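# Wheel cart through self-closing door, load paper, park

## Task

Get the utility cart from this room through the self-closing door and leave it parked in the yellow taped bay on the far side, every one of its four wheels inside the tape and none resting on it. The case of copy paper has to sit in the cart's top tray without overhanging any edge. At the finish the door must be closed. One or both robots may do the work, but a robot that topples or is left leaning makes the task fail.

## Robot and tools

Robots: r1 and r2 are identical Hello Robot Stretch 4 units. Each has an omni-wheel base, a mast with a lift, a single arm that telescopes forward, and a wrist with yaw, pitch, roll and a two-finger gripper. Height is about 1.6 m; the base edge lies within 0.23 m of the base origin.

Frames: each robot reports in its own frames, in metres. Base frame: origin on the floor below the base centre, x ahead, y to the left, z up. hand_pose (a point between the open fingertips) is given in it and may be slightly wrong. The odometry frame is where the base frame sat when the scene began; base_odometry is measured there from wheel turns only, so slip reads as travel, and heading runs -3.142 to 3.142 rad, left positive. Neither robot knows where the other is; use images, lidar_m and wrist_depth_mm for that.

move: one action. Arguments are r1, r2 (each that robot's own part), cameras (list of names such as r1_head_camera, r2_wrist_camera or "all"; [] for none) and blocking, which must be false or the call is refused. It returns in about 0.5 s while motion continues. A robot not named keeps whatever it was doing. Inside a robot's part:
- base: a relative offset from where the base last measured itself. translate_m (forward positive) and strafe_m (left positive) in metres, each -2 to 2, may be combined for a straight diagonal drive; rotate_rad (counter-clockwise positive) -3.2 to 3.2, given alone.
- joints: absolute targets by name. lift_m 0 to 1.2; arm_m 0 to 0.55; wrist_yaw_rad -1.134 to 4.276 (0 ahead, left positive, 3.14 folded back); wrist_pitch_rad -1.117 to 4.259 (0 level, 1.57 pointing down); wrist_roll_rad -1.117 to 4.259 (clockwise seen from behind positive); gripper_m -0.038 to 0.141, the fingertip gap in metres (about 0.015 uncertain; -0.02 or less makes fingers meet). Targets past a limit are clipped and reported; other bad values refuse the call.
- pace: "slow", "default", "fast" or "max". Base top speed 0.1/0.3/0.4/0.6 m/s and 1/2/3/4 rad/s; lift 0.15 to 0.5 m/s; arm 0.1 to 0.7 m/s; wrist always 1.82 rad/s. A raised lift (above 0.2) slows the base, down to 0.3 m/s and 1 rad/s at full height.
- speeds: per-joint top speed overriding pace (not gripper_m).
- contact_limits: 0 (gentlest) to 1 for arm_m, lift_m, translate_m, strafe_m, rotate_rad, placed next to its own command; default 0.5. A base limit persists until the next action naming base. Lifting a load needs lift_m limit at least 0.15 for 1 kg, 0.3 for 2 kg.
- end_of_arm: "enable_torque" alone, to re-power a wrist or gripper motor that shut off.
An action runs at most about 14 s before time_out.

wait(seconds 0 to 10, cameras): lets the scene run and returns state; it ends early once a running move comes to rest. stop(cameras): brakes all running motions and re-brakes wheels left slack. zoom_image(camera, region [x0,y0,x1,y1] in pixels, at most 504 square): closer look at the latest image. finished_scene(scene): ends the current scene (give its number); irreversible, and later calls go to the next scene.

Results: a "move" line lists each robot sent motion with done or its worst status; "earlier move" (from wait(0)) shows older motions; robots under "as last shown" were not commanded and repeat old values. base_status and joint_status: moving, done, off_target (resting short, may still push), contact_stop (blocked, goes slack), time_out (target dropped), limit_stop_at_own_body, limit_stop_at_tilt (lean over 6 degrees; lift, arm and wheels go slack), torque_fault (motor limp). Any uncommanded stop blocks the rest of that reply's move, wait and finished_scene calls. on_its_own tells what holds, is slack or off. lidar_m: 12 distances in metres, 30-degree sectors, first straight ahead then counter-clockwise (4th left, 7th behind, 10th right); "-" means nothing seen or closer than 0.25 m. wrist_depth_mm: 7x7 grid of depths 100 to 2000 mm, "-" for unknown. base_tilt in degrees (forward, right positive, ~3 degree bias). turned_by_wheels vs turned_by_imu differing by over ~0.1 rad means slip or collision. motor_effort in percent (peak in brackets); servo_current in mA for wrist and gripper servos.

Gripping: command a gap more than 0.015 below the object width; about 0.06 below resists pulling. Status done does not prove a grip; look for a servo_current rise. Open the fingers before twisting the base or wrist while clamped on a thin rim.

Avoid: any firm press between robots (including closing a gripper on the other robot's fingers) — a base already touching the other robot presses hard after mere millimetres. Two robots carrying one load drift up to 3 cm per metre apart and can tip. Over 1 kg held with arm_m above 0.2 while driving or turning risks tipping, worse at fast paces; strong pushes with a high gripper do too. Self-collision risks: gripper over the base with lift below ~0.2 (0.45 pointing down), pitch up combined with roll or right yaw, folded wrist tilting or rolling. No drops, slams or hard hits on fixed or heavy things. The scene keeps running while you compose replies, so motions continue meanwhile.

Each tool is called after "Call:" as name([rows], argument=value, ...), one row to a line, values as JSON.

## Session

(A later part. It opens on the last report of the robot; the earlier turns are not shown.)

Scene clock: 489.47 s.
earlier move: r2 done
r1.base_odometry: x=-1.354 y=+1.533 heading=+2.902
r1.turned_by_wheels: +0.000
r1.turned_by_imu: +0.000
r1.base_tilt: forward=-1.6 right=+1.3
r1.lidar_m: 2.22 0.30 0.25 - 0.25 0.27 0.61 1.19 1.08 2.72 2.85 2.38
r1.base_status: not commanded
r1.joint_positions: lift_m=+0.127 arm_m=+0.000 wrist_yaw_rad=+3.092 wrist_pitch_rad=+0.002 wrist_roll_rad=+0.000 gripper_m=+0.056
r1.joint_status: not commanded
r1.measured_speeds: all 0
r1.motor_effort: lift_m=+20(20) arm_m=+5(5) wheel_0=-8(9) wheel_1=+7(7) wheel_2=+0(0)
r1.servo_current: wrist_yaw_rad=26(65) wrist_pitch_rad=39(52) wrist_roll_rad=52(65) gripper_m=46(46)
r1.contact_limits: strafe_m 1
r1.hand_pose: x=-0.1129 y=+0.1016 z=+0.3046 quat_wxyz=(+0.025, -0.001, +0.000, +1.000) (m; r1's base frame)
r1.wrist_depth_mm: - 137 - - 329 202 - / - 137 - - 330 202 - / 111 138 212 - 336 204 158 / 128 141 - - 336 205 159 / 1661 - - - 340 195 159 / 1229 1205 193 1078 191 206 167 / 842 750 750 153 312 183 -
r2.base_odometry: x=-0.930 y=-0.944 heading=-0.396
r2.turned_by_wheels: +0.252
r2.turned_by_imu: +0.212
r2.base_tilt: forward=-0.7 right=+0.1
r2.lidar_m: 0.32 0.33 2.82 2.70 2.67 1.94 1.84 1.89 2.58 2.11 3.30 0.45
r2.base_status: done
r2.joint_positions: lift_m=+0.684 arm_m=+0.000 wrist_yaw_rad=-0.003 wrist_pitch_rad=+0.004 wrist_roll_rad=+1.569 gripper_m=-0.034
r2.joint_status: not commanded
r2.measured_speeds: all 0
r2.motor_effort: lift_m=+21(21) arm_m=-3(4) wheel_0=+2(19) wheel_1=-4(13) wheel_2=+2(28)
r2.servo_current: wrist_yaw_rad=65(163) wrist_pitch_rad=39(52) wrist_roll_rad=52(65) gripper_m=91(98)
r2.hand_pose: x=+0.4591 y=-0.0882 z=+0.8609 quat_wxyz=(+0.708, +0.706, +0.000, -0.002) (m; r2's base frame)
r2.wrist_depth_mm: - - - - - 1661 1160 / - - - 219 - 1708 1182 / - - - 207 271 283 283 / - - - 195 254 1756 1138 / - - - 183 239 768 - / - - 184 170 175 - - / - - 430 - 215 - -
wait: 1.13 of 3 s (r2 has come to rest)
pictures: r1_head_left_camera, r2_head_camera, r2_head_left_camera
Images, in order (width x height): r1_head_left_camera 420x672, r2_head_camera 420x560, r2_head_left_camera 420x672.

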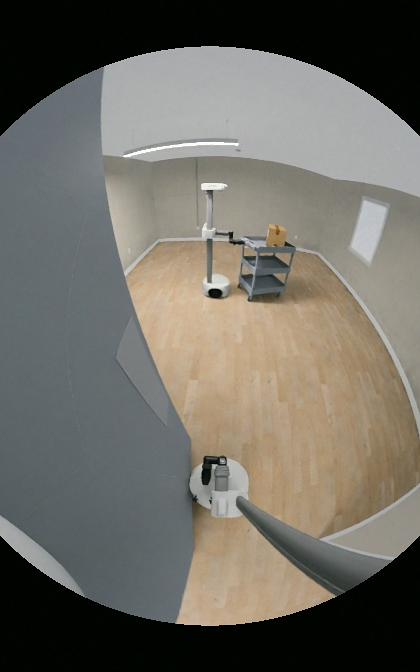

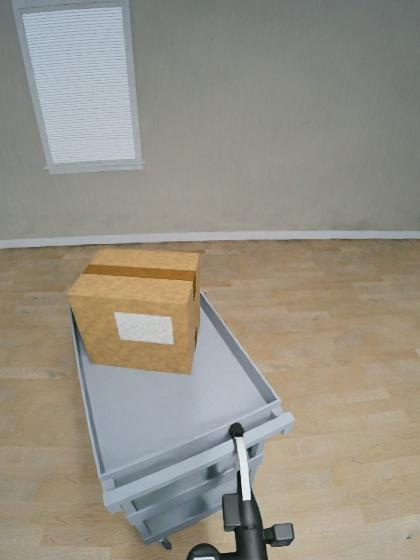

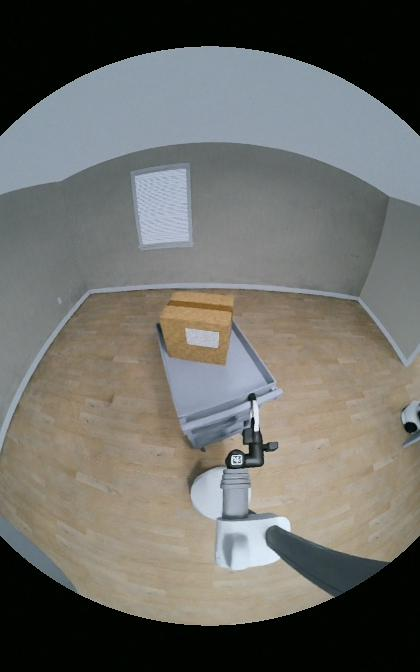

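Call:
move(blocking=false, r2={"base":{"rotate_rad":0.2}})

Call:
wait(seconds=3)

Call:
move(blocking=false, r2={"base":{"strafe_m":-0.5}})

Call:
wait(seconds=4)

Call:
move(blocking=false, r2={"base":{"rotate_rad":0.6}})

Call:
wait(seconds=3)

Call:
move(blocking=false, r2={"base":{"strafe_m":-0.4}})

Call:
wait(seconds=4)

Call:
move(blocking=false, r2={"base":{"rotate_rad":0.6}})

Call:
wait(seconds=3, cameras=["r2_head_left_camera","r1_head_left_camera","r2_head_camera"])

Scene clock: 500.63 s.
move: r2 moving
r1: as last shown
r1.lidar_m: 2.24 0.30 0.25 - 0.25 0.27 0.59 1.18 1.08 2.73 2.83 2.42
r1.motor_effort: lift_m=+20(20) arm_m=+5(5) wheel_0=-9(9) wheel_1=+7(7) wheel_2=+0(0)
r1.servo_current: wrist_yaw_rad=46(72) wrist_pitch_rad=39(46) wrist_roll_rad=33(59) gripper_m=39(46)
r1.contact_limits: strafe_m 1
r1.wrist_depth_mm: - 138 - - 329 201 - / - 137 - - 332 202 - / 111 138 212 - 336 205 158 / 128 141 - - 336 205 158 / 1661 - - - 338 195 159 / 1182 1205 194 1098 191 206 166 / 842 750 759 153 310 183 -
r2.base_odometry: x=-0.930 y=-0.944 heading=-0.213
r2.turned_by_wheels: +0.182
r2.turned_by_imu: +0.172
r2.base_tilt: forward=-0.6 right=+0.1
r2.lidar_m: 0.36 0.38 2.72 2.69 2.30 1.87 1.84 2.03 3.15 2.09 3.43 0.45
r2.base_status: rotate_rad moving
r2.joint_positions: lift_m=+0.684 arm_m=+0.000 wrist_yaw_rad=-0.010 wrist_pitch_rad=+0.004 wrist_roll_rad=+1.569 gripper_m=-0.034
r2.joint_status: not commanded
r2.measured_speeds: translate_m=+0.005 strafe_m=+0.006 rotate_rad=+0.311 lift_m=+0.000 arm_m=+0.000 wrist_yaw_rad=+0.204 wrist_pitch_rad=+0.000 wrist_roll_rad=+0.000
r2.motor_effort: lift_m=+21(21) arm_m=+2(4) wheel_0=-10(16) wheel_1=-6(11) wheel_2=-6(22)
r2.servo_current: wrist_yaw_rad=52(104) wrist_pitch_rad=46(46) wrist_roll_rad=52(59) gripper_m=91(98)
r2.hand_pose: x=+0.4583 y=-0.0904 z=+0.8609 quat_wxyz=(+0.708, +0.706, -0.002, -0.005) (m; r2's base frame)
r2.wrist_depth_mm: - - - 192 - 1661 1160 / - - - 189 248 257 1042 / - - - 184 245 1618 1078 / - - - 180 239 831 - / - - 504 176 234 - - / - - 185 171 176 - - / - - 488 - 226 - -
pictures: none

Scene clock: 501.43 s.
earlier move: r2 done
r1.base_odometry: x=-1.354 y=+1.533 heading=+2.902
r1.turned_by_wheels: +0.000
r1.turned_by_imu: +0.000
r1.base_tilt: forward=-1.6 right=+1.3
r1.lidar_m: 2.25 0.28 0.25 - 0.25 0.27 0.63 1.17 1.07 2.72 2.86 2.42
r1.base_status: not commanded
r1.joint_positions: lift_m=+0.127 arm_m=+0.000 wrist_yaw_rad=+3.092 wrist_pitch_rad=+0.002 wrist_roll_rad=+0.000 gripper_m=+0.056
r1.joint_status: not commanded
r1.measured_speeds: all 0
r1.motor_effort: lift_m=+20(20) arm_m=+5(5) wheel_0=-8(9) wheel_1=+7(7) wheel_2=+0(0)
r1.servo_current: wrist_yaw_rad=52(72) wrist_pitch_rad=39(52) wrist_roll_rad=46(59) gripper_m=46(46)
r1.contact_limits: strafe_m 1
r1.hand_pose: x=-0.1129 y=+0.1016 z=+0.3046 quat_wxyz=(+0.025, -0.001, +0.000, +1.000) (m; r1's base frame)
r1.wrist_depth_mm: - 137 - - 329 202 - / - 138 - - 330 203 - / 111 138 212 - 336 204 159 / 128 141 - - 336 205 158 / 1661 - - - 340 194 159 / 1205 1229 194 1098 191 206 166 / 854 750 750 153 312 184 -
r2.base_odometry: x=-0.930 y=-0.944 heading=-0.196
r2.turned_by_wheels: +0.018
r2.turned_by_imu: +0.017
r2.base_tilt: forward=-0.7 right=+0.0
r2.lidar_m: 0.39 0.38 2.70 2.66 2.26 1.84 1.81 2.04 3.14 2.11 3.49 0.44
r2.base_status: done
r2.joint_positions: lift_m=+0.684 arm_m=+0.000 wrist_yaw_rad=-0.003 wrist_pitch_rad=+0.004 wrist_roll_rad=+1.569 gripper_m=-0.034
r2.joint_status: not commanded
r2.measured_speeds: translate_m=+0.000 strafe_m=+0.000 rotate_rad=+0.000 lift_m=+0.000 arm_m=+0.000 wrist_yaw_rad=+0.003 wrist_pitch_rad=+0.000 wrist_roll_rad=+0.000
r2.motor_effort: lift_m=+21(21) arm_m=-4(4) wheel_0=+1(16) wheel_1=-1(11) wheel_2=-1(22)
r2.servo_current: wrist_yaw_rad=46(104) wrist_pitch_rad=46(52) wrist_roll_rad=52(59) gripper_m=91(98)
r2.hand_pose: x=+0.4591 y=-0.0882 z=+0.8609 quat_wxyz=(+0.708, +0.706, +0.000, -0.002) (m; r2's base frame)
r2.wrist_depth_mm: - - - 184 - 1618 1160 / - - - 182 243 250 251 / - - - 180 240 1618 559 / - - 640 236 236 831 - / - - 488 175 234 - - / - - 184 171 175 - - / - - 517 - 229 - -
wait: 0.80 of 3 s (r2 has come to rest)
pictures: none

Scene clock: 501.93 s.
move: r2 moving
r1: as last shown
r1.lidar_m: 2.22 0.30 0.25 - 0.25 0.25 0.61 1.16 1.07 2.73 2.87 2.40
r1.motor_effort: lift_m=+20(20) arm_m=+5(5) wheel_0=-9(9) wheel_1=+7(7) wheel_2=+0(0)
r1.servo_current: wrist_yaw_rad=52(65) wrist_pitch_rad=39(52) wrist_roll_rad=59(65) gripper_m=39(46)
r1.contact_limits: strafe_m 1
r1.wrist_depth_mm: - 137 - - 329 202 - / - 137 - - 332 203 - / 111 137 212 - 336 204 158 / 128 141 - - 340 205 159 / 1661 - - - 340 194 159 / 1205 1182 194 1098 191 206 167 / 842 750 759 153 310 184 -
r2.base_odometry: x=-0.937 y=-0.980 heading=-0.195
r2.turned_by_wheels: +0.000
r2.turned_by_imu: +0.001
r2.base_tilt: forward=-0.7 right=+0.1
r2.lidar_m: 0.37 0.39 2.76 2.71 2.28 1.86 1.84 2.05 3.11 2.07 3.43 0.44
r2.base_status: strafe_m moving
r2.joint_positions: lift_m=+0.684 arm_m=+0.000 wrist_yaw_rad=+0.004 wrist_pitch_rad=+0.004 wrist_roll_rad=+1.569 gripper_m=-0.034
r2.joint_status: not commanded
r2.measured_speeds: translate_m=+0.000 strafe_m=-0.141 rotate_rad=-0.001 lift_m=+0.000 arm_m=+0.000 wrist_yaw_rad=+0.000 wrist_pitch_rad=+0.000 wrist_roll_rad=+0.000
r2.motor_effort: lift_m=+21(21) arm_m=-4(4) wheel_0=+17(17) wheel_1=-11(11) wheel_2=+0(1)
r2.servo_current: wrist_yaw_rad=39(65) wrist_pitch_rad=39(46) wrist_roll_rad=59(59) gripper_m=85(98)
r2.hand_pose: x=+0.4597 y=-0.0861 z=+0.8609 quat_wxyz=(+0.708, +0.706, +0.003, +0.000) (m; r2's base frame)
r2.wrist_depth_mm: - - - - - 1661 1160 / - - - 185 244 253 1118 / - - - 181 241 1618 469 / - - 661 179 237 831 - / - - 500 176 234 - - / - - 186 172 178 - - / - - 512 - 227 - -
pictures: none

Scene clock: 504.43 s.
earlier move: r2 done
r1.base_odometry: x=-1.354 y=+1.533 heading=+2.902
r1.turned_by_wheels: +0.000
r1.turned_by_imu: +0.000
r1.base_tilt: forward=-1.6 right=+1.3
r1.lidar_m: 1.76 0.31 0.25 - 0.25 0.27 0.59 1.15 1.06 2.69 2.88 1.91
r1.base_status: not commanded
r1.joint_positions: lift_m=+0.127 arm_m=+0.000 wrist_yaw_rad=+3.092 wrist_pitch_rad=+0.002 wrist_roll_rad=+0.000 gripper_m=+0.056
r1.joint_status: not commanded
r1.measured_speeds: all 0
r1.motor_effort: lift_m=+20(20) arm_m=+5(5) wheel_0=-9(9) wheel_1=+7(7) wheel_2=+0(0)
r1.servo_current: wrist_yaw_rad=52(72) wrist_pitch_rad=46(52) wrist_roll_rad=46(72) gripper_m=39(52)
r1.contact_limits: strafe_m 1
r1.hand_pose: x=-0.1129 y=+0.1016 z=+0.3046 quat_wxyz=(+0.025, -0.001, +0.000, +1.000) (m; r1's base frame)
r1.wrist_depth_mm: - 137 - - 329 202 - / - 137 - - 330 202 - / 111 138 211 - 338 204 159 / 128 141 - - 338 205 158 / 1661 - - - 340 195 159 / 1182 1160 193 1098 191 205 167 / 842 750 759 154 314 183 -
r2.base_odometry: x=-1.027 y=-1.435 heading=-0.195
r2.turned_by_wheels: +0.000
r2.turned_by_imu: +0.003
r2.base_tilt: forward=-0.7 right=+0.1
r2.lidar_m: 0.25 0.25 3.19 3.15 2.39 1.97 1.94 2.17 1.62 1.73 2.93 0.49
r2.base_status: done
r2.joint_positions: lift_m=+0.684 arm_m=+0.000 wrist_yaw_rad=+0.003 wrist_pitch_rad=+0.004 wrist_roll_rad=+1.569 gripper_m=-0.034
r2.joint_status: not commanded
r2.measured_speeds: all 0
r2.motor_effort: lift_m=+21(21) arm_m=-4(4) wheel_0=+1(18) wheel_1=-1(12) wheel_2=+1(2)
r2.servo_current: wrist_yaw_rad=46(72) wrist_pitch_rad=46(46) wrist_roll_rad=46(59) gripper_m=91(98)
r2.hand_pose: x=+0.4596 y=-0.0865 z=+0.8609 quat_wxyz=(+0.708, +0.706, +0.002, +0.000) (m; r2's base frame)
r2.wrist_depth_mm: - - - - - 1708 1182 / - - - - - 1708 1182 / - - - 260 - 1708 1205 / - - - 214 307 317 319 / - - - 187 255 1756 1182 / - - 186 162 178 1618 504 / - - 574 - 202 122 -
wait: 2.50 of 4 s (r2 has come to rest)
pictures: none

Scene clock: 504.93 s.
move: r2 moving
r1: as last shown
r1.lidar_m: 1.74 0.31 0.25 - 0.25 0.26 0.61 1.16 1.05 2.71 2.86 2.02
r1.motor_effort: lift_m=+20(20) arm_m=+5(5) wheel_0=-8(9) wheel_1=+6(7) wheel_2=+0(0)
r1.servo_current: wrist_yaw_rad=59(59) wrist_pitch_rad=39(46) wrist_roll_rad=59(59) gripper_m=46(46)
r1.contact_limits: strafe_m 1
r1.wrist_depth_mm: - 137 - - 329 201 - / - 137 - - 330 203 - / 111 138 211 - 336 204 158 / 128 141 - - 336 204 159 / 1708 - - - 338 194 159 / 1205 1182 193 1078 191 206 167 / 866 750 750 153 310 184 -
r2.base_odometry: x=-1.027 y=-1.435 heading=+0.053
r2.turned_by_wheels: +0.248
r2.turned_by_imu: +0.213
r2.base_tilt: forward=-0.7 right=+0.1
r2.lidar_m: 0.30 0.26 3.16 3.19 2.10 1.94 1.95 2.49 1.63 1.86 3.06 0.47
r2.base_status: rotate_rad moving
r2.joint_positions: lift_m=+0.684 arm_m=+0.000 wrist_yaw_rad=-0.022 wrist_pitch_rad=+0.004 wrist_roll_rad=+1.569 gripper_m=-0.034
r2.joint_status: not commanded
r2.measured_speeds: translate_m=-0.002 strafe_m=-0.001 rotate_rad=+0.927 lift_m=+0.000 arm_m=+0.000 wrist_yaw_rad=+0.000 wrist_pitch_rad=+0.000 wrist_roll_rad=+0.000
r2.motor_effort: lift_m=+21(21) arm_m=+2(4) wheel_0=-15(16) wheel_1=-14(14) wheel_2=-29(29)
r2.servo_current: wrist_yaw_rad=137(137) wrist_pitch_rad=39(46) wrist_roll_rad=46(59) gripper_m=98(98)
r2.hand_pose: x=+0.4573 y=-0.0937 z=+0.8609 quat_wxyz=(+0.708, +0.706, -0.006, -0.009) (m; r2's base frame)
r2.wrist_depth_mm: - - - - - 1708 1160 / - - - 248 - 1661 1160 / - - - 225 293 304 301 / - - - 201 264 1618 1205 / - - - 178 240 1661 508 / - - 185 160 179 707 - / - - 436 - 205 - -
pictures: none

Scene clock: 505.93 s.
earlier move: r2 done
r1.base_odometry: x=-1.354 y=+1.533 heading=+2.902
r1.turned_by_wheels: +0.000
r1.turned_by_imu: +0.000
r1.base_tilt: forward=-1.6 right=+1.3
r1.lidar_m: 1.74 0.31 0.25 - 0.25 0.25 0.60 1.16 1.07 2.73 2.86 2.21
r1.base_status: not commanded
r1.joint_positions: lift_m=+0.127 arm_m=+0.000 wrist_yaw_rad=+3.092 wrist_pitch_rad=+0.002 wrist_roll_rad=+0.000 gripper_m=+0.056
r1.joint_status: not commanded
r1.measured_speeds: all 0
r1.motor_effort: lift_m=+20(20) arm_m=+5(5) wheel_0=-8(9) wheel_1=+7(7) wheel_2=+0(0)
r1.servo_current: wrist_yaw_rad=59(78) wrist_pitch_rad=39(46) wrist_roll_rad=33(59) gripper_m=39(46)
r1.contact_limits: strafe_m 1
r1.hand_pose: x=-0.1129 y=+0.1016 z=+0.3046 quat_wxyz=(+0.025, -0.001, +0.000, +1.000) (m; r1's base frame)
r1.wrist_depth_mm: - 137 - - 327 202 - / - 137 - - 330 202 - / 111 138 212 - 336 204 158 / 128 141 - - 340 204 158 / 1708 - - - 338 194 159 / 1182 1205 194 1098 191 205 166 / 854 759 750 154 312 183 -
r2.base_odometry: x=-1.027 y=-1.435 heading=+0.404
r2.turned_by_wheels: +0.351
r2.turned_by_imu: +0.319
r2.base_tilt: forward=-0.7 right=+0.1
r2.lidar_m: 0.42 0.43 3.18 2.34 1.95 1.95 2.20 1.64 1.73 2.91 2.83 0.41
r2.base_status: done
r2.joint_positions: lift_m=+0.684 arm_m=+0.000 wrist_yaw_rad=+0.003 wrist_pitch_rad=+0.004 wrist_roll_rad=+1.569 gripper_m=-0.034
r2.joint_status: not commanded
r2.measured_speeds: all 0
r2.motor_effort: lift_m=+21(21) arm_m=-4(5) wheel_0=-5(21) wheel_1=-2(14) wheel_2=-3(29)
r2.servo_current: wrist_yaw_rad=52(143) wrist_pitch_rad=39(46) wrist_roll_rad=59(59) gripper_m=91(98)
r2.hand_pose: x=+0.4596 y=-0.0866 z=+0.8609 quat_wxyz=(+0.708, +0.706, +0.002, +0.000) (m; r2's base frame)
r2.wrist_depth_mm: - - - 158 - 1661 1160 / - - - 160 190 227 1042 / - - - 164 222 251 - / - - 517 167 226 - - / - - 462 169 230 831 - / - - 184 171 176 - - / - - 603 - 237 - -
wait: 1.00 of 3 s (r2 has come to rest)
pictures: none

Scene clock: 506.43 s.
move: r2 moving
r1: as last shown
r1.lidar_m: 1.71 0.31 0.25 - 0.25 0.26 0.64 1.17 1.06 2.71 2.84 2.16
r1.servo_current: wrist_yaw_rad=65(65) wrist_pitch_rad=39(52) wrist_roll_rad=33(65) gripper_m=46(46)
r1.contact_limits: strafe_m 1
r1.wrist_depth_mm: - 137 - - 330 202 - / - 137 - - 332 202 - / 111 138 212 - 334 204 158 / 128 141 - - 336 205 158 / 1661 - - - 340 194 159 / 1205 1205 193 1078 191 206 167 / 854 750 759 153 310 183 -
r2.base_odometry: x=-1.013 y=-1.468 heading=+0.404
r2.turned_by_wheels: +0.000
r2.turned_by_imu: +0.001
r2.base_tilt: forward=-0.7 right=+0.0
r2.lidar_m: 0.40 0.44 3.23 2.37 1.97 1.96 2.21 1.61 1.73 2.93 2.81 0.40
r2.base_status: strafe_m moving
r2.joint_positions: lift_m=+0.684 arm_m=+0.000 wrist_yaw_rad=+0.004 wrist_pitch_rad=+0.004 wrist_roll_rad=+1.569 gripper_m=-0.034
r2.joint_status: not commanded
r2.measured_speeds: translate_m=+0.000 strafe_m=-0.141 rotate_rad=+0.002 lift_m=+0.000 arm_m=+0.000 wrist_yaw_rad=+0.000 wrist_pitch_rad=+0.000 wrist_roll_rad=+0.000
r2.motor_effort: lift_m=+21(21) arm_m=-4(5) wheel_0=+12(18) wheel_1=-8(11) wheel_2=-1(2)
r2.servo_current: wrist_yaw_rad=46(52) wrist_pitch_rad=46(52) wrist_roll_rad=52(59) gripper_m=91(98)
r2.hand_pose: x=+0.4597 y=-0.0864 z=+0.8609 quat_wxyz=(+0.708, +0.706, +0.003, +0.000) (m; r2's base frame)
r2.wrist_depth_mm: - - - - - 1661 1138 / - - - 162 181 228 1060 / - - - 165 223 615 - / - - 535 167 227 - - / - - 466 169 230 831 - / - - 186 171 178 - - / - - 591 - 236 - -
pictures: none

Scene clock: 508.60 s.
earlier move: r2 done
r1.base_odometry: x=-1.354 y=+1.533 heading=+2.902
r1.turned_by_wheels: +0.000
r1.turned_by_imu: +0.000
r1.base_tilt: forward=-1.6 right=+1.3
r1.lidar_m: 1.42 0.30 0.25 - 0.25 0.25 0.63 1.17 1.07 2.72 2.86 1.57
r1.base_status: not commanded
r1.joint_positions: lift_m=+0.127 arm_m=+0.000 wrist_yaw_rad=+3.092 wrist_pitch_rad=+0.002 wrist_roll_rad=+0.000 gripper_m=+0.056
r1.joint_status: not commanded
r1.measured_speeds: all 0
r1.motor_effort: lift_m=+20(20) arm_m=+5(5) wheel_0=-8(9) wheel_1=+7(7) wheel_2=+0(0)
r1.servo_current: wrist_yaw_rad=59(72) wrist_pitch_rad=39(52) wrist_roll_rad=59(65) gripper_m=39(52)
r1.contact_limits: strafe_m 1
r1.hand_pose: x=-0.1129 y=+0.1016 z=+0.3046 quat_wxyz=(+0.025, -0.001, +0.000, +1.000) (m; r1's base frame)
r1.wrist_depth_mm: - 137 - - 329 201 - / - 137 - - 330 202 - / 111 138 212 - 334 204 159 / 128 141 - - 336 206 158 / 1708 - - - 340 195 159 / 1182 1229 194 1078 191 206 166 / 842 768 741 153 310 183 -
r2.base_odometry: x=-0.870 y=-1.802 heading=+0.404
r2.turned_by_wheels: +0.000
r2.turned_by_imu: +0.002
r2.base_tilt: forward=-0.7 right=+0.1
r2.lidar_m: 0.31 0.28 3.50 2.72 2.21 2.21 2.49 1.36 1.47 2.61 2.56 0.47
r2.base_status: done
r2.joint_positions: lift_m=+0.684 arm_m=+0.000 wrist_yaw_rad=+0.005 wrist_pitch_rad=+0.004 wrist_roll_rad=+1.569 gripper_m=-0.034
r2.joint_status: not commanded
r2.measured_speeds: all 0
r2.motor_effort: lift_m=+21(21) arm_m=-4(5) wheel_0=+3(19) wheel_1=-2(11) wheel_2=+0(2)
r2.servo_current: wrist_yaw_rad=59(65) wrist_pitch_rad=46(52) wrist_roll_rad=46(59) gripper_m=91(98)
r2.hand_pose: x=+0.4598 y=-0.0859 z=+0.8609 quat_wxyz=(+0.708, +0.706, +0.003, +0.001) (m; r2's base frame)
r2.wrist_depth_mm: - - - - - 1661 1160 / - - - - - 1756 1182 / - - - 223 285 1464 1118 / - - - 204 265 1499 1138 / - - - 187 244 1756 508 / - - 185 168 177 741 - / - - 427 - 214 - -
wait: 2.17 of 4 s (r2 has come to rest)
pictures: none

Scene clock: 509.10 s.
move: r2 moving
r1: as last shown
r1.lidar_m: 1.46 0.31 0.25 - 0.25 0.26 0.63 1.17 1.04 2.72 2.85 1.60
r1.servo_current: wrist_yaw_rad=52(72) wrist_pitch_rad=39(46) wrist_roll_rad=52(65) gripper_m=46(46)
r1.contact_limits: strafe_m 1
r1.wrist_depth_mm: - 137 - - 330 202 - / - 137 - - 330 202 - / 111 138 212 - 336 205 158 / 128 142 - - 340 206 159 / 1708 - - - 338 194 159 / 1182 1205 193 1078 191 206 167 / 842 759 759 153 312 183 -
r2.base_odometry: x=-0.870 y=-1.803 heading=+0.654
r2.turned_by_wheels: +0.250
r2.turned_by_imu: +0.217
r2.base_tilt: forward=-0.8 right=+0.1
r2.lidar_m: 0.33 0.36 3.55 2.36 2.18 2.23 1.50 1.38 2.42 2.74 2.53 0.45
r2.base_status: rotate_rad moving
r2.joint_positions: lift_m=+0.684 arm_m=+0.000 wrist_yaw_rad=-0.022 wrist_pitch_rad=+0.004 wrist_roll_rad=+1.569 gripper_m=-0.034
r2.joint_status: not commanded
r2.measured_speeds: translate_m=+0.003 strafe_m=-0.001 rotate_rad=+0.999 lift_m=+0.000 arm_m=+0.000 wrist_yaw_rad=+0.000 wrist_pitch_rad=+0.000 wrist_roll_rad=+0.000
r2.motor_effort: lift_m=+21(21) arm_m=+0(5) wheel_0=-8(16) wheel_1=-11(14) wheel_2=-27(30)
r2.servo_current: wrist_yaw_rad=124(124) wrist_pitch_rad=46(52) wrist_roll_rad=52(59) gripper_m=85(98)
r2.hand_pose: x=+0.4573 y=-0.0937 z=+0.8609 quat_wxyz=(+0.708, +0.706, -0.006, -0.009) (m; r2's base frame)
r2.wrist_depth_mm: - - - - - 1708 1182 / - - - 202 225 1756 1182 / - - - 192 255 268 270 / - - - 183 245 1708 603 / - - 634 177 233 778 - / - - 186 166 180 - - / - - 436 - 215 - -
pictures: none

Scene clock: 510.00 s.
earlier move: r2 done
r1.base_odometry: x=-1.354 y=+1.533 heading=+2.902
r1.turned_by_wheels: +0.000
r1.turned_by_imu: +0.000
r1.base_tilt: forward=-1.6 right=+1.3
r1.lidar_m: 1.44 0.30 0.25 - 0.25 0.25 0.64 1.18 1.06 2.71 2.88 1.55
r1.base_status: not commanded
r1.joint_positions: lift_m=+0.127 arm_m=+0.000 wrist_yaw_rad=+3.092 wrist_pitch_rad=+0.002 wrist_roll_rad=+0.000 gripper_m=+0.056
r1.joint_status: not commanded
r1.measured_speeds: all 0
r1.motor_effort: lift_m=+20(20) arm_m=+5(5) wheel_0=-9(9) wheel_1=+7(7) wheel_2=+0(0)
r1.servo_current: wrist_yaw_rad=52(78) wrist_pitch_rad=46(52) wrist_roll_rad=59(65) gripper_m=39(46)
r1.contact_limits: strafe_m 1
r1.hand_pose: x=-0.1129 y=+0.1016 z=+0.3046 quat_wxyz=(+0.025, -0.001, +0.000, +1.000) (m; r1's base frame)
r1.wrist_depth_mm: - 137 - - 327 202 - / - 137 - - 329 202 - / 111 138 211 - 334 204 158 / 128 141 - - 338 204 159 / 1708 - - - 338 195 159 / 1205 1205 193 1078 191 205 166 / 842 750 750 153 310 183 -
r2.base_odometry: x=-0.870 y=-1.802 heading=+1.003
r2.turned_by_wheels: +0.349
r2.turned_by_imu: +0.328
r2.base_tilt: forward=-0.7 right=+0.1
r2.lidar_m: 0.42 0.52 2.64 2.22 2.20 2.56 1.39 1.58 2.69 2.52 2.54 0.41
r2.base_status: done
r2.joint_positions: lift_m=+0.684 arm_m=+0.000 wrist_yaw_rad=+0.001 wrist_pitch_rad=+0.004 wrist_roll_rad=+1.569 gripper_m=-0.034
r2.joint_status: not commanded
r2.measured_speeds: all 0
r2.motor_effort: lift_m=+21(21) arm_m=-4(5) wheel_0=-4(22) wheel_1=-5(14) wheel_2=-5(30)
r2.servo_current: wrist_yaw_rad=46(130) wrist_pitch_rad=39(52) wrist_roll_rad=33(59) gripper_m=91(98)
r2.hand_pose: x=+0.4594 y=-0.0870 z=+0.8609 quat_wxyz=(+0.708, +0.706, +0.002, -0.001) (m; r2's base frame)
r2.wrist_depth_mm: - - - - - 1618 1160 / - - 559 129 131 195 193 / - - 488 138 202 - - / - - 455 146 214 - - / - - 569 158 226 - - / - - 185 170 173 - - / - - - - - 1618 -
wait: 0.90 of 3 s (r2 has come to rest)
pictures: r1_head_left_camera, r2_head_camera, r2_head_left_camera
Images, in order (width x height): r1_head_left_camera 420x672, r2_head_camera 420x560, r2_head_left_camera 420x672.

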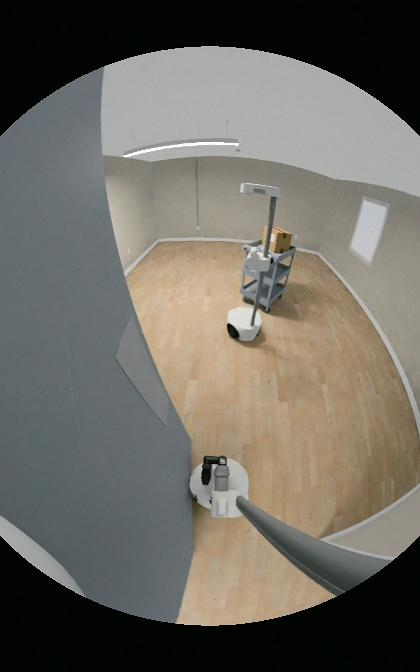

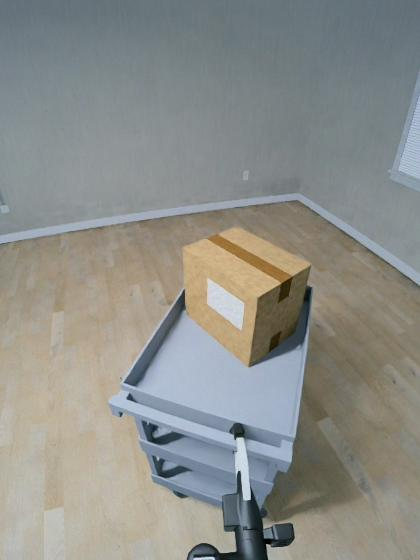

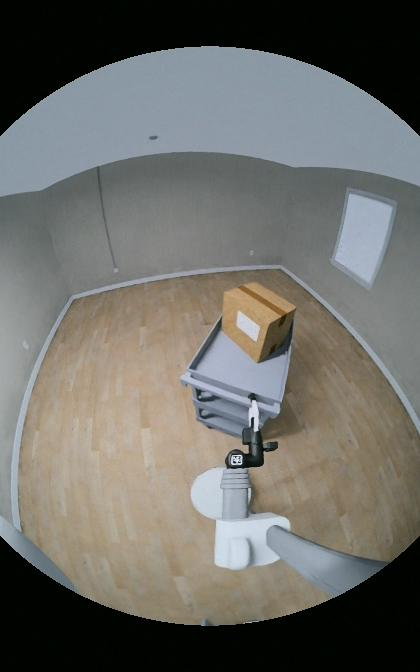

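Call:
move(blocking=false, r2={"base":{"rotate_rad":0.15}})

Call:
wait(seconds=2, cameras=["r1_head_camera","r2_head_camera"])

Scene clock: 527.23 s.
move: r2 moving
r1: as last shown
r1.lidar_m: 1.45 0.28 0.25 - 0.25 0.25 0.63 1.15 1.04 2.72 2.88 1.57
r1.servo_current: wrist_yaw_rad=46(72) wrist_pitch_rad=46(52) wrist_roll_rad=59(59) gripper_m=39(46)
r1.contact_limits: strafe_m 1
r1.wrist_depth_mm: - 137 - - 329 202 - / - 137 - - 330 202 - / 111 138 212 - 334 204 158 / 128 141 - - 338 206 159 / 1708 - - - 340 194 159 / 1205 1182 194 1098 191 206 167 / 854 759 759 153 314 183 -
r2.base_odometry: x=-0.870 y=-1.802 heading=+1.151
r2.turned_by_wheels: +0.148
r2.turned_by_imu: +0.144
r2.base_tilt: forward=-0.6 right=+0.0
r2.lidar_m: 0.44 0.61 2.41 2.20 2.23 2.56 1.39 2.43 2.76 2.52 2.56 0.40
r2.base_status: rotate_rad moving
r2.joint_positions: lift_m=+0.684 arm_m=+0.000 wrist_yaw_rad=+0.002 wrist_pitch_rad=+0.004 wrist_roll_rad=+1.569 gripper_m=-0.034
r2.joint_status: not commanded
r2.measured_speeds: translate_m=-0.001 strafe_m=+0.001 rotate_rad=+0.128 lift_m=+0.000 arm_m=+0.000 wrist_yaw_rad=+0.083 wrist_pitch_rad=+0.000 wrist_roll_rad=+0.000
r2.motor_effort: lift_m=+21(21) arm_m=-4(4) wheel_0=-2(14) wheel_1=-3(11) wheel_2=-4(14)
r2.servo_current: wrist_yaw_rad=39(65) wrist_pitch_rad=39(46) wrist_roll_rad=52(59) gripper_m=91(91)
r2.hand_pose: x=+0.4595 y=-0.0868 z=+0.8609 quat_wxyz=(+0.708, +0.706, +0.002, -0.001) (m; r2's base frame)
r2.wrist_depth_mm: - 466 455 164 163 158 - / - 436 427 115 114 156 163 / - 462 433 - 103 - - / - - 627 113 191 - - / - - - 129 219 - - / - - 185 156 178 1756 - / - - - - - 1499 492
pictures: none

Scene clock: 527.83 s.
earlier move: r2 done
r1.base_odometry: x=-1.354 y=+1.533 heading=+2.902
r1.turned_by_wheels: +0.000
r1.turned_by_imu: +0.000
r1.base_tilt: forward=-1.6 right=+1.3
r1.lidar_m: 1.45 0.30 0.25 - 0.25 0.25 0.59 1.16 1.07 2.71 2.85 1.54
r1.base_status: not commanded
r1.joint_positions: lift_m=+0.127 arm_m=+0.000 wrist_yaw_rad=+3.092 wrist_pitch_rad=+0.002 wrist_roll_rad=+0.000 gripper_m=+0.056
r1.joint_status: not commanded
r1.measured_speeds: all 0
r1.motor_effort: lift_m=+20(20) arm_m=+5(5) wheel_0=-9(9) wheel_1=+6(7) wheel_2=+0(0)
r1.servo_current: wrist_yaw_rad=39(72) wrist_pitch_rad=39(52) wrist_roll_rad=46(59) gripper_m=46(46)
r1.contact_limits: strafe_m 1
r1.hand_pose: x=-0.1129 y=+0.1016 z=+0.3046 quat_wxyz=(+0.025, -0.001, +0.000, +1.000) (m; r1's base frame)
r1.wrist_depth_mm: - 137 - - 329 202 - / - 138 - - 332 202 - / 111 138 212 - 336 204 158 / 128 142 - - 340 205 159 / 1708 - - - 338 195 159 / 1182 1205 194 1098 191 206 167 / 842 759 750 153 310 183 -
r2.base_odometry: x=-0.870 y=-1.802 heading=+1.153
r2.turned_by_wheels: +0.002
r2.turned_by_imu: +0.002
r2.base_tilt: forward=-0.7 right=+0.0
r2.lidar_m: 0.46 0.61 2.43 2.21 2.26 2.56 1.41 2.42 2.78 2.51 2.58 0.37
r2.base_status: done
r2.joint_positions: lift_m=+0.684 arm_m=+0.000 wrist_yaw_rad=+0.001 wrist_pitch_rad=+0.004 wrist_roll_rad=+1.569 gripper_m=-0.034
r2.joint_status: not commanded
r2.measured_speeds: all 0
r2.motor_effort: lift_m=+21(21) arm_m=-4(4) wheel_0=+3(14) wheel_1=-4(11) wheel_2=-1(14)
r2.servo_current: wrist_yaw_rad=52(65) wrist_pitch_rad=39(46) wrist_roll_rad=52(59) gripper_m=85(98)
r2.hand_pose: x=+0.4594 y=-0.0871 z=+0.8609 quat_wxyz=(+0.708, +0.706, +0.002, -0.001) (m; r2's base frame)
r2.wrist_depth_mm: - - 473 167 165 160 - / - 445 436 128 119 160 167 / - 449 427 105 103 - - / - - 591 115 195 - - / - - - 133 221 - - / - - 185 159 176 1708 - / - - - - - 1464 492
wait: 0.60 of 2 s (r2 has come to rest)
pictures: r1_head_camera, r2_head_camera
Images, in order (width x height): r1_head_camera 420x560, r2_head_camera 420x560.

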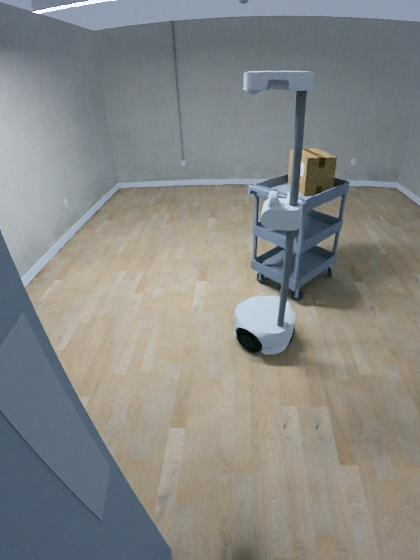

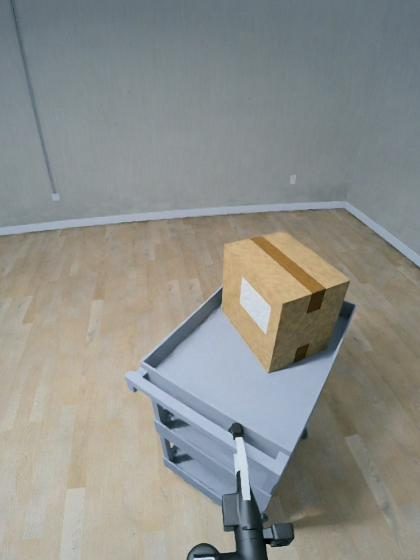

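Call:
move(blocking=false, r2={"base":{"strafe_m":-0.55}})

Call:
wait(seconds=4)

Call:
move(blocking=false, r2={"base":{"translate_m":-0.6}})

Call:
wait(seconds=4, cameras=["r1_head_camera","r2_head_camera","r1_head_left_camera","r2_head_left_camera"])

Scene clock: 536.87 s.
move: r2 moving
r1: as last shown
r1.lidar_m: 1.44 0.32 0.25 - 0.25 0.26 0.62 1.12 1.07 2.71 2.87 1.50
r1.motor_effort: lift_m=+20(20) arm_m=+5(5) wheel_0=-8(9) wheel_1=+7(7) wheel_2=+0(0)
r1.servo_current: wrist_yaw_rad=46(65) wrist_pitch_rad=39(52) wrist_roll_rad=46(59) gripper_m=39(46)
r1.contact_limits: strafe_m 1
r1.wrist_depth_mm: - 137 - - 327 202 - / - 137 - - 332 202 - / 111 137 211 - 336 204 159 / 128 141 - - 340 206 159 / 1661 - - - 338 195 159 / 1205 1205 194 1078 191 205 167 / 866 750 750 153 312 184 -
r2.base_odometry: x=-0.837 y=-1.817 heading=+1.153
r2.turned_by_wheels: +0.000
r2.turned_by_imu: +0.001
r2.base_tilt: forward=-0.7 right=+0.1
r2.lidar_m: 0.44 0.58 2.50 2.26 2.29 2.58 1.38 2.41 2.72 2.47 2.51 0.40
r2.base_status: strafe_m moving
r2.joint_positions: lift_m=+0.684 arm_m=+0.000 wrist_yaw_rad=+0.003 wrist_pitch_rad=+0.004 wrist_roll_rad=+1.569 gripper_m=-0.034
r2.joint_status: not commanded
r2.measured_speeds: translate_m=+0.000 strafe_m=-0.140 rotate_rad=-0.003 lift_m=+0.000 arm_m=+0.000 wrist_yaw_rad=+0.000 wrist_pitch_rad=+0.000 wrist_roll_rad=+0.000
r2.motor_effort: lift_m=+21(21) arm_m=-4(4) wheel_0=+15(16) wheel_1=-8(11) wheel_2=+0(1)
r2.servo_current: wrist_yaw_rad=33(59) wrist_pitch_rad=39(52) wrist_roll_rad=46(59) gripper_m=91(91)
r2.hand_pose: x=+0.4596 y=-0.0865 z=+0.8609 quat_wxyz=(+0.708, +0.706, +0.002, +0.000) (m; r2's base frame)
r2.wrist_depth_mm: - - 477 176 175 - - / - 459 445 123 114 161 164 / - 436 427 107 105 - - / - - 574 116 195 - - / - - - 134 218 - - / - - 186 158 178 1708 - / - - - - - 1576 496
pictures: none

Scene clock: 539.53 s.
earlier move: r2 done
r1.base_odometry: x=-1.354 y=+1.533 heading=+2.902
r1.turned_by_wheels: +0.000
r1.turned_by_imu: +0.000
r1.base_tilt: forward=-1.6 right=+1.3
r1.lidar_m: 2.36 0.29 0.25 - 0.25 0.26 0.61 1.18 1.07 2.71 2.88 1.52
r1.base_status: not commanded
r1.joint_positions: lift_m=+0.127 arm_m=+0.000 wrist_yaw_rad=+3.092 wrist_pitch_rad=+0.002 wrist_roll_rad=+0.000 gripper_m=+0.056
r1.joint_status: not commanded
r1.measured_speeds: all 0
r1.motor_effort: lift_m=+20(20) arm_m=+5(5) wheel_0=-9(9) wheel_1=+7(7) wheel_2=+0(0)
r1.servo_current: wrist_yaw_rad=39(65) wrist_pitch_rad=46(52) wrist_roll_rad=52(59) gripper_m=39(52)
r1.contact_limits: strafe_m 1
r1.hand_pose: x=-0.1129 y=+0.1016 z=+0.3046 quat_wxyz=(+0.025, -0.001, +0.000, +1.000) (m; r1's base frame)
r1.wrist_depth_mm: - 137 - - 327 202 - / - 137 - - 330 203 - / 111 138 212 - 336 204 159 / 128 141 - - 338 206 159 / 1661 - - - 338 195 159 / 1182 1255 193 1098 191 205 166 / 854 759 759 153 310 183 -
r2.base_odometry: x=-0.367 y=-2.026 heading=+1.153
r2.turned_by_wheels: +0.000
r2.turned_by_imu: +0.002
r2.base_tilt: forward=-0.7 right=+0.1
r2.lidar_m: 0.36 0.36 3.00 2.76 2.79 1.53 1.58 2.26 2.17 1.98 2.01 0.44
r2.base_status: done
r2.joint_positions: lift_m=+0.684 arm_m=+0.000 wrist_yaw_rad=+0.005 wrist_pitch_rad=+0.004 wrist_roll_rad=+1.569 gripper_m=-0.034
r2.joint_status: not commanded
r2.measured_speeds: all 0
r2.motor_effort: lift_m=+21(21) arm_m=-3(4) wheel_0=+2(17) wheel_1=-1(11) wheel_2=+0(1)
r2.servo_current: wrist_yaw_rad=59(65) wrist_pitch_rad=39(52) wrist_roll_rad=33(59) gripper_m=91(98)
r2.hand_pose: x=+0.4598 y=-0.0859 z=+0.8609 quat_wxyz=(+0.708, +0.706, +0.003, +0.001) (m; r2's base frame)
r2.wrist_depth_mm: - - - - - 1661 1160 / - - - 196 196 1708 1160 / - - - 190 248 260 260 / - - - 183 243 1756 - / - - 585 178 236 - - / - - 185 172 178 - - / - - 462 - 223 - -
wait: 2.67 of 4 s (r2 has come to rest)
pictures: none

Scene clock: 540.03 s.
move: r2 moving
r1: as last shown
r1.lidar_m: 2.37 0.31 0.25 - 0.25 0.26 0.60 1.14 1.04 2.72 2.86 1.49
r1.motor_effort: lift_m=+20(20) arm_m=+5(5) wheel_0=-8(9) wheel_1=+7(7) wheel_2=+0(0)
r1.servo_current: wrist_yaw_rad=52(59) wrist_pitch_rad=46(46) wrist_roll_rad=46(59) gripper_m=39(46)
r1.contact_limits: strafe_m 1
r1.wrist_depth_mm: - 137 - - 327 202 - / - 137 - - 332 202 - / 111 138 211 - 336 204 158 / 128 141 - - 338 205 159 / 1661 - - - 342 195 159 / 1182 1205 194 1078 191 206 167 / 854 759 750 153 310 183 -
r2.base_odometry: x=-0.380 y=-2.054 heading=+1.153
r2.turned_by_wheels: +0.000
r2.turned_by_imu: +0.000
r2.base_tilt: forward=-0.6 right=+0.1
r2.lidar_m: 0.36 0.37 3.02 2.74 2.80 1.49 1.53 2.22 2.18 1.99 2.00 0.46
r2.base_status: translate_m moving
r2.joint_positions: lift_m=+0.684 arm_m=+0.000 wrist_yaw_rad=+0.005 wrist_pitch_rad=+0.004 wrist_roll_rad=+1.569 gripper_m=-0.034
r2.joint_status: not commanded
r2.measured_speeds: translate_m=-0.121 strafe_m=-0.001 rotate_rad=+0.002 lift_m=+0.000 arm_m=+0.000 wrist_yaw_rad=+0.000 wrist_pitch_rad=+0.000 wrist_roll_rad=+0.000
r2.motor_effort: lift_m=+21(21) arm_m=-4(4) wheel_0=-4(8) wheel_1=-8(9) wheel_2=+17(19)
r2.servo_current: wrist_yaw_rad=46(59) wrist_pitch_rad=46(52) wrist_roll_rad=39(59) gripper_m=91(91)
r2.hand_pose: x=+0.4598 y=-0.0859 z=+0.8609 quat_wxyz=(+0.708, +0.706, +0.003, +0.001) (m; r2's base frame)
r2.wrist_depth_mm: - - - - - 1661 1160 / - - - 193 194 1661 1160 / - - - 187 248 256 258 / - - - 182 243 1708 - / - - 569 178 236 820 - / - 492 184 173 179 - - / - - 469 - 224 - -
pictures: none

Scene clock: 543.03 s.
earlier move: r2 done
r1.base_odometry: x=-1.354 y=+1.533 heading=+2.902
r1.turned_by_wheels: +0.000
r1.turned_by_imu: +0.000
r1.base_tilt: forward=-1.6 right=+1.3
r1.lidar_m: 5.13 0.31 0.25 - 0.25 0.25 0.63 1.15 1.08 2.72 1.08 0.96
r1.base_status: not commanded
r1.joint_positions: lift_m=+0.127 arm_m=+0.000 wrist_yaw_rad=+3.092 wrist_pitch_rad=+0.002 wrist_roll_rad=+0.000 gripper_m=+0.056
r1.joint_status: not commanded
r1.measured_speeds: all 0
r1.motor_effort: lift_m=+20(20) arm_m=+5(5) wheel_0=-8(9) wheel_1=+7(7) wheel_2=+0(0)
r1.servo_current: wrist_yaw_rad=26(65) wrist_pitch_rad=46(52) wrist_roll_rad=46(65) gripper_m=39(52)
r1.contact_limits: strafe_m 1
r1.hand_pose: x=-0.1129 y=+0.1016 z=+0.3046 quat_wxyz=(+0.025, -0.001, +0.000, +1.000) (m; r1's base frame)
r1.wrist_depth_mm: - 137 - - 329 201 - / - 137 - - 330 202 - / 111 138 211 - 334 204 158 / 128 141 - - 338 205 159 / 1708 - - - 338 195 159 / 1182 1205 194 1078 191 206 167 / 854 750 750 154 310 183 -
r2.base_odometry: x=-0.611 y=-2.574 heading=+1.152
r2.turned_by_wheels: -0.001
r2.turned_by_imu: -0.002
r2.base_tilt: forward=-0.7 right=+0.0
r2.lidar_m: 0.38 0.40 2.95 2.69 1.10 0.96 1.74 1.65 2.05 2.05 2.09 0.42
r2.base_status: done
r2.joint_positions: lift_m=+0.684 arm_m=+0.000 wrist_yaw_rad=-0.002 wrist_pitch_rad=+0.004 wrist_roll_rad=+1.569 gripper_m=-0.034
r2.joint_status: not commanded
r2.measured_speeds: all 0
r2.motor_effort: lift_m=+21(21) arm_m=-3(4) wheel_0=-6(14) wheel_1=-4(9) wheel_2=+0(19)
r2.servo_current: wrist_yaw_rad=39(59) wrist_pitch_rad=39(52) wrist_roll_rad=46(59) gripper_m=91(98)
r2.hand_pose: x=+0.4591 y=-0.0881 z=+0.8609 quat_wxyz=(+0.708, +0.706, +0.000, -0.002) (m; r2's base frame)
r2.wrist_depth_mm: - - - - - 1661 1160 / - - - 169 169 1576 1182 / - - - 170 229 236 236 / - - 580 229 231 831 - / - - 469 171 231 831 - / - - 183 172 177 - - / - - 564 - - - -
wait: 3.00 of 4 s (r2 has come to rest)
pictures: r1_head_camera, r1_head_left_camera, r2_head_camera, r2_head_left_camera
Images, in order (width x height): r1_head_camera 420x560, r1_head_left_camera 420x672, r2_head_camera 420x560, r2_head_left_camera 420x672.

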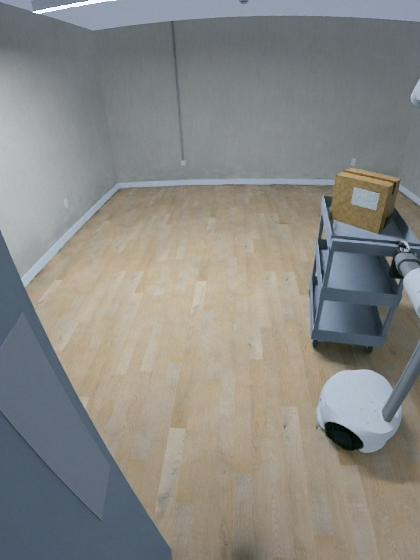

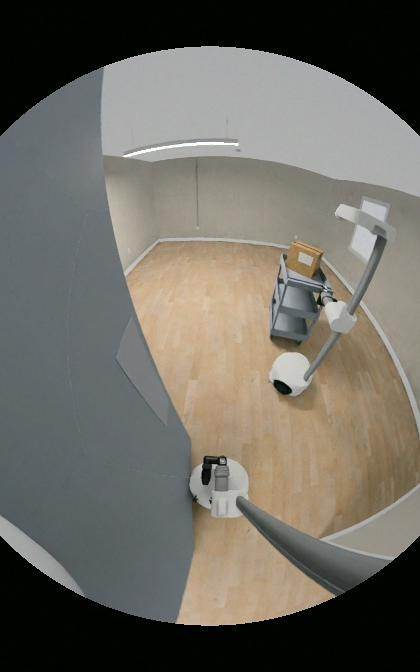

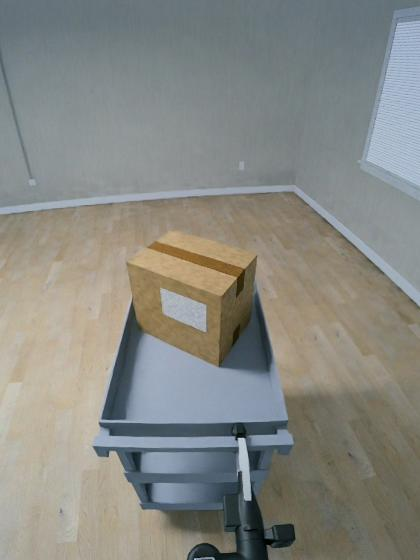

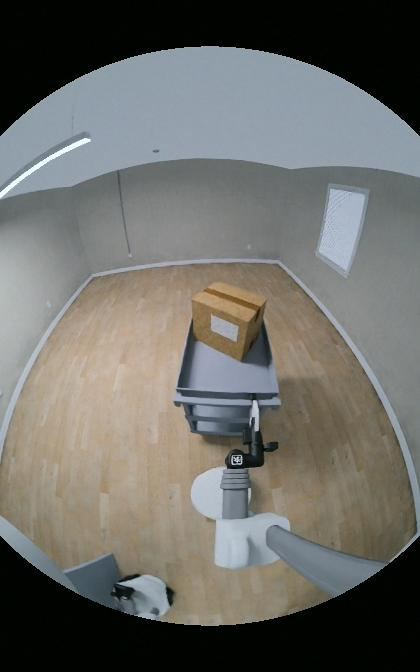

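Call:
move(blocking=false, r2={"base":{"strafe_m":-0.22}})

Call:
wait(seconds=3)

Call:
move(blocking=false, r2={"base":{"translate_m":-0.65,"strafe_m":0.06}})

Call:
wait(seconds=5, cameras=["r1_head_camera","r2_head_camera","r1_head_left_camera","r2_head_left_camera","r1_head_right_camera"])

Scene clock: 559.47 s.
move: r2 moving
r1: as last shown
r1.lidar_m: 5.13 0.29 0.25 - 0.25 0.26 0.60 1.15 1.07 2.71 1.06 0.96
r1.servo_current: wrist_yaw_rad=52(72) wrist_pitch_rad=33(52) wrist_roll_rad=33(59) gripper_m=33(46)
r1.contact_limits: strafe_m 1
r1.wrist_depth_mm: - 137 - - 327 202 - / - 138 - - 330 202 - / 111 138 213 - 336 203 158 / 128 141 - - 338 206 159 / 1661 - - - 340 194 159 / 1205 1205 193 1098 191 206 167 / 842 741 759 154 312 183 -
r2.base_odometry: x=-0.578 y=-2.588 heading=+1.152
r2.turned_by_wheels: +0.000
r2.turned_by_imu: +0.001
r2.base_tilt: forward=-0.7 right=+0.0
r2.lidar_m: 0.40 0.41 2.98 2.70 1.14 0.99 1.66 1.66 2.06 2.01 2.07 0.44
r2.base_status: strafe_m moving
r2.joint_positions: lift_m=+0.684 arm_m=+0.000 wrist_yaw_rad=+0.007 wrist_pitch_rad=+0.004 wrist_roll_rad=+1.569 gripper_m=-0.034
r2.joint_status: not commanded
r2.measured_speeds: translate_m=-0.001 strafe_m=-0.140 rotate_rad=+0.003 lift_m=+0.000 arm_m=+0.000 wrist_yaw_rad=+0.033 wrist_pitch_rad=+0.000 wrist_roll_rad=+0.000
r2.motor_effort: lift_m=+21(21) arm_m=-4(4) wheel_0=+16(16) wheel_1=-10(12) wheel_2=+0(2)
r2.servo_current: wrist_yaw_rad=52(59) wrist_pitch_rad=46(46) wrist_roll_rad=52(59) gripper_m=91(91)
r2.hand_pose: x=+0.4599 y=-0.0854 z=+0.8609 quat_wxyz=(+0.708, +0.706, +0.004, +0.001) (m; r2's base frame)
r2.wrist_depth_mm: - - - - - 1708 1160 / - - - 166 167 1576 1182 / - - - 167 228 233 233 / - - 574 229 229 - - / - - 469 170 231 842 - / - - 186 172 176 - - / - - 559 - 235 - -
pictures: none

Scene clock: 561.00 s.
earlier move: r2 done
r1.base_odometry: x=-1.354 y=+1.533 heading=+2.902
r1.turned_by_wheels: +0.000
r1.turned_by_imu: +0.000
r1.base_tilt: forward=-1.6 right=+1.3
r1.lidar_m: 5.12 0.29 0.25 - 0.25 0.25 0.63 1.17 1.09 2.71 1.09 1.09
r1.base_status: not commanded
r1.joint_positions: lift_m=+0.127 arm_m=+0.000 wrist_yaw_rad=+3.092 wrist_pitch_rad=+0.002 wrist_roll_rad=+0.000 gripper_m=+0.056
r1.joint_status: not commanded
r1.measured_speeds: all 0
r1.motor_effort: lift_m=+20(20) arm_m=+5(5) wheel_0=-9(9) wheel_1=+6(7) wheel_2=+0(0)
r1.servo_current: wrist_yaw_rad=39(72) wrist_pitch_rad=46(52) wrist_roll_rad=46(65) gripper_m=46(46)
r1.contact_limits: strafe_m 1
r1.hand_pose: x=-0.1129 y=+0.1016 z=+0.3046 quat_wxyz=(+0.025, -0.001, +0.000, +1.000) (m; r1's base frame)
r1.wrist_depth_mm: - 137 - - 327 202 - / - 137 - - 330 203 - / 111 138 211 - 334 204 158 / 128 142 - - 338 205 158 / 1708 - - - 336 195 159 / 1182 1205 193 1078 190 205 166 / 831 750 759 153 312 183 -
r2.base_odometry: x=-0.410 y=-2.663 heading=+1.152
r2.turned_by_wheels: +0.000
r2.turned_by_imu: +0.000
r2.base_tilt: forward=-0.7 right=+0.1
r2.lidar_m: 0.34 0.34 3.16 2.90 1.27 1.09 1.62 1.62 2.03 1.85 1.89 0.46
r2.base_status: done
r2.joint_positions: lift_m=+0.684 arm_m=+0.000 wrist_yaw_rad=+0.003 wrist_pitch_rad=+0.004 wrist_roll_rad=+1.569 gripper_m=-0.034
r2.joint_status: not commanded
r2.measured_speeds: all 0
r2.motor_effort: lift_m=+21(21) arm_m=-4(4) wheel_0=+4(18) wheel_1=-2(12) wheel_2=+0(2)
r2.servo_current: wrist_yaw_rad=52(72) wrist_pitch_rad=46(46) wrist_roll_rad=52(59) gripper_m=85(98)
r2.hand_pose: x=+0.4596 y=-0.0866 z=+0.8609 quat_wxyz=(+0.708, +0.706, +0.002, +0.000) (m; r2's base frame)
r2.wrist_depth_mm: - - - - - 1708 1182 / - - - 207 - 1708 1160 / - - - 200 260 270 268 / - - - 189 250 1618 530 / - - - 181 239 768 - / - - 186 171 178 - - / - - 436 - 217 - -
wait: 1.53 of 3 s (r2 has come to rest)
pictures: none

Scene clock: 561.50 s.
move: r2 moving
r1: as last shown
r1.lidar_m: 5.11 0.30 0.25 - 0.25 0.26 0.61 1.17 1.06 2.70 1.03 1.03
r1.motor_effort: lift_m=+20(20) arm_m=+5(5) wheel_0=-8(9) wheel_1=+7(7) wheel_2=+0(0)
r1.servo_current: wrist_yaw_rad=72(72) wrist_pitch_rad=46(52) wrist_roll_rad=46(59) gripper_m=39(46)
r1.contact_limits: strafe_m 1
r1.wrist_depth_mm: - 137 - - 329 201 - / - 137 - - 330 202 - / 111 138 211 - 334 204 158 / 128 141 - - 336 205 159 / 1708 - - - 338 195 159 / 1182 1182 193 1078 191 206 167 / 842 750 759 153 310 183 -
r2.base_odometry: x=-0.425 y=-2.690 heading=+1.152
r2.turned_by_wheels: +0.000
r2.turned_by_imu: +0.001
r2.base_tilt: forward=-0.6 right=+0.1
r2.lidar_m: 0.32 0.35 3.16 2.87 1.23 1.04 1.58 1.62 2.02 1.86 1.87 0.44
r2.base_status: translate_m moving; strafe_m moving
r2.joint_positions: lift_m=+0.684 arm_m=+0.000 wrist_yaw_rad=+0.004 wrist_pitch_rad=+0.004 wrist_roll_rad=+1.569 gripper_m=-0.034
r2.joint_status: not commanded
r2.measured_speeds: translate_m=-0.121 strafe_m=+0.010 rotate_rad=-0.007 lift_m=+0.000 arm_m=+0.000 wrist_yaw_rad=+0.000 wrist_pitch_rad=+0.000 wrist_roll_rad=+0.000
r2.motor_effort: lift_m=+21(21) arm_m=-4(4) wheel_0=-4(8) wheel_1=-8(9) wheel_2=+17(18)
r2.servo_current: wrist_yaw_rad=52(59) wrist_pitch_rad=46(46) wrist_roll_rad=39(52) gripper_m=91(91)
r2.hand_pose: x=+0.4596 y=-0.0864 z=+0.8609 quat_wxyz=(+0.708, +0.706, +0.003, +0.000) (m; r2's base frame)
r2.wrist_depth_mm: - - - - - 1661 1160 / - - - 204 - 1756 1182 / - - - 195 255 265 264 / - - - 186 248 1756 603 / - - 634 181 237 - - / - - 184 172 178 - - / - - 445 - 220 - -
pictures: none

Scene clock: 564.67 s.
earlier move: r2 done
r1.base_odometry: x=-1.354 y=+1.533 heading=+2.902
r1.turned_by_wheels: +0.000
r1.turned_by_imu: +0.000
r1.base_tilt: forward=-1.6 right=+1.3
r1.lidar_m: 5.13 0.32 0.25 - 0.25 0.25 0.60 1.17 1.08 0.60 0.57 0.93
r1.base_status: not commanded
r1.joint_positions: lift_m=+0.127 arm_m=+0.000 wrist_yaw_rad=+3.092 wrist_pitch_rad=+0.002 wrist_roll_rad=+0.000 gripper_m=+0.056
r1.joint_status: not commanded
r1.measured_speeds: all 0
r1.motor_effort: lift_m=+20(20) arm_m=+5(5) wheel_0=-9(9) wheel_1=+7(7) wheel_2=+0(0)
r1.servo_current: wrist_yaw_rad=59(78) wrist_pitch_rad=39(52) wrist_roll_rad=65(65) gripper_m=33(46)
r1.contact_limits: strafe_m 1
r1.hand_pose: x=-0.1129 y=+0.1016 z=+0.3046 quat_wxyz=(+0.025, -0.001, +0.000, +1.000) (m; r1's base frame)
r1.wrist_depth_mm: - 137 - - 329 201 - / - 138 - - 332 203 - / 111 138 212 - 336 204 158 / 128 141 - - 340 206 158 / 1708 - - - 338 194 159 / 1205 1205 193 1098 191 206 167 / 842 759 750 153 310 183 -
r2.base_odometry: x=-0.729 y=-3.232 heading=+1.152
r2.turned_by_wheels: -0.001
r2.turned_by_imu: -0.002
r2.base_tilt: forward=-0.7 right=+0.1
r2.lidar_m: 0.39 0.43 3.03 0.93 0.58 0.65 - 0.98 1.27 1.99 2.03 0.41
r2.base_status: done
r2.joint_positions: lift_m=+0.684 arm_m=+0.000 wrist_yaw_rad=-0.001 wrist_pitch_rad=+0.004 wrist_roll_rad=+1.569 gripper_m=-0.034
r2.joint_status: not commanded
r2.measured_speeds: all 0
r2.motor_effort: lift_m=+21(21) arm_m=-4(4) wheel_0=-5(13) wheel_1=-3(10) wheel_2=+3(18)
r2.servo_current: wrist_yaw_rad=52(59) wrist_pitch_rad=39(52) wrist_roll_rad=46(59) gripper_m=91(98)
r2.hand_pose: x=+0.4592 y=-0.0878 z=+0.8609 quat_wxyz=(+0.708, +0.706, +0.001, -0.002) (m; r2's base frame)
r2.wrist_depth_mm: - - - - - 1661 1182 / - - - 166 166 1499 1118 / - - - 168 226 232 233 / - - 564 228 229 - - / - - 466 171 231 831 - / - - 185 171 179 - - / - - 580 - 235 - -
wait: 3.17 of 5 s (r2 has come to rest)
pictures: r1_head_camera, r1_head_left_camera, r1_head_right_camera, r2_head_camera, r2_head_left_camera
Images, in order (width x height): r1_head_camera 420x560, r1_head_left_camera 420x672, r1_head_right_camera 420x672, r2_head_camera 420x560, r2_head_left_camera 420x672.

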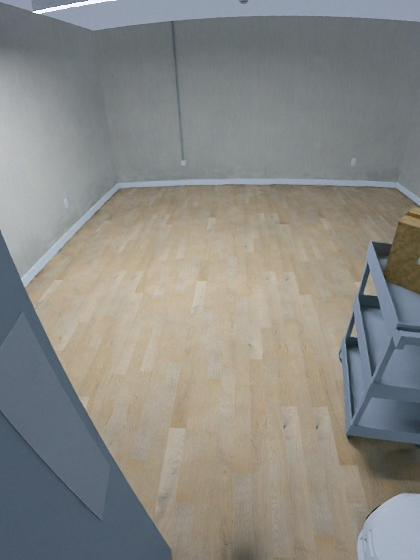

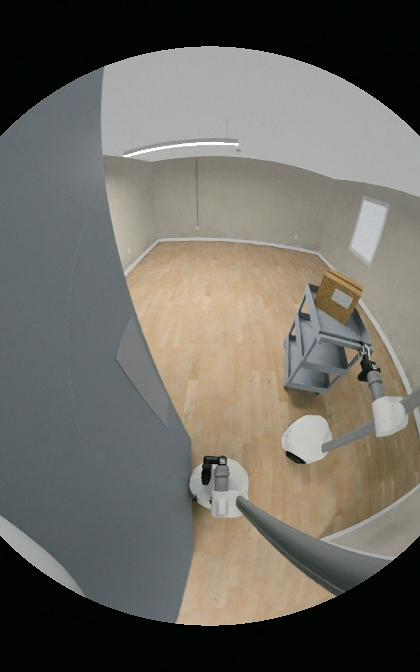

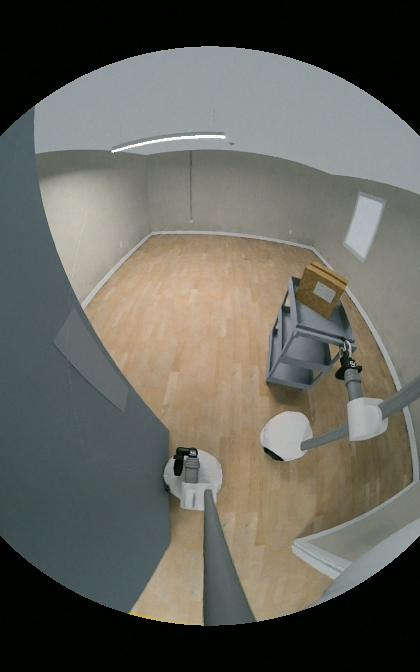

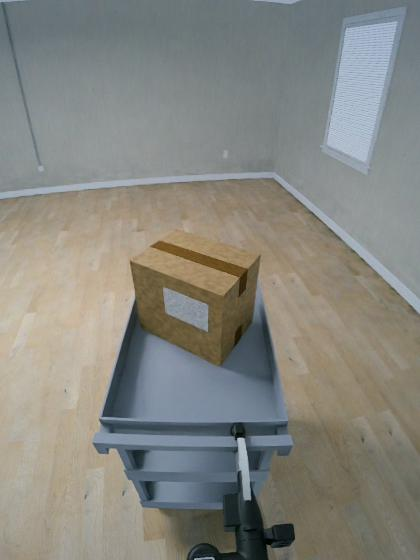

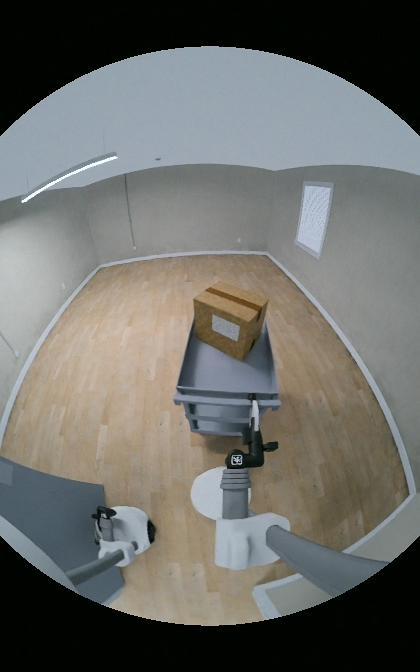

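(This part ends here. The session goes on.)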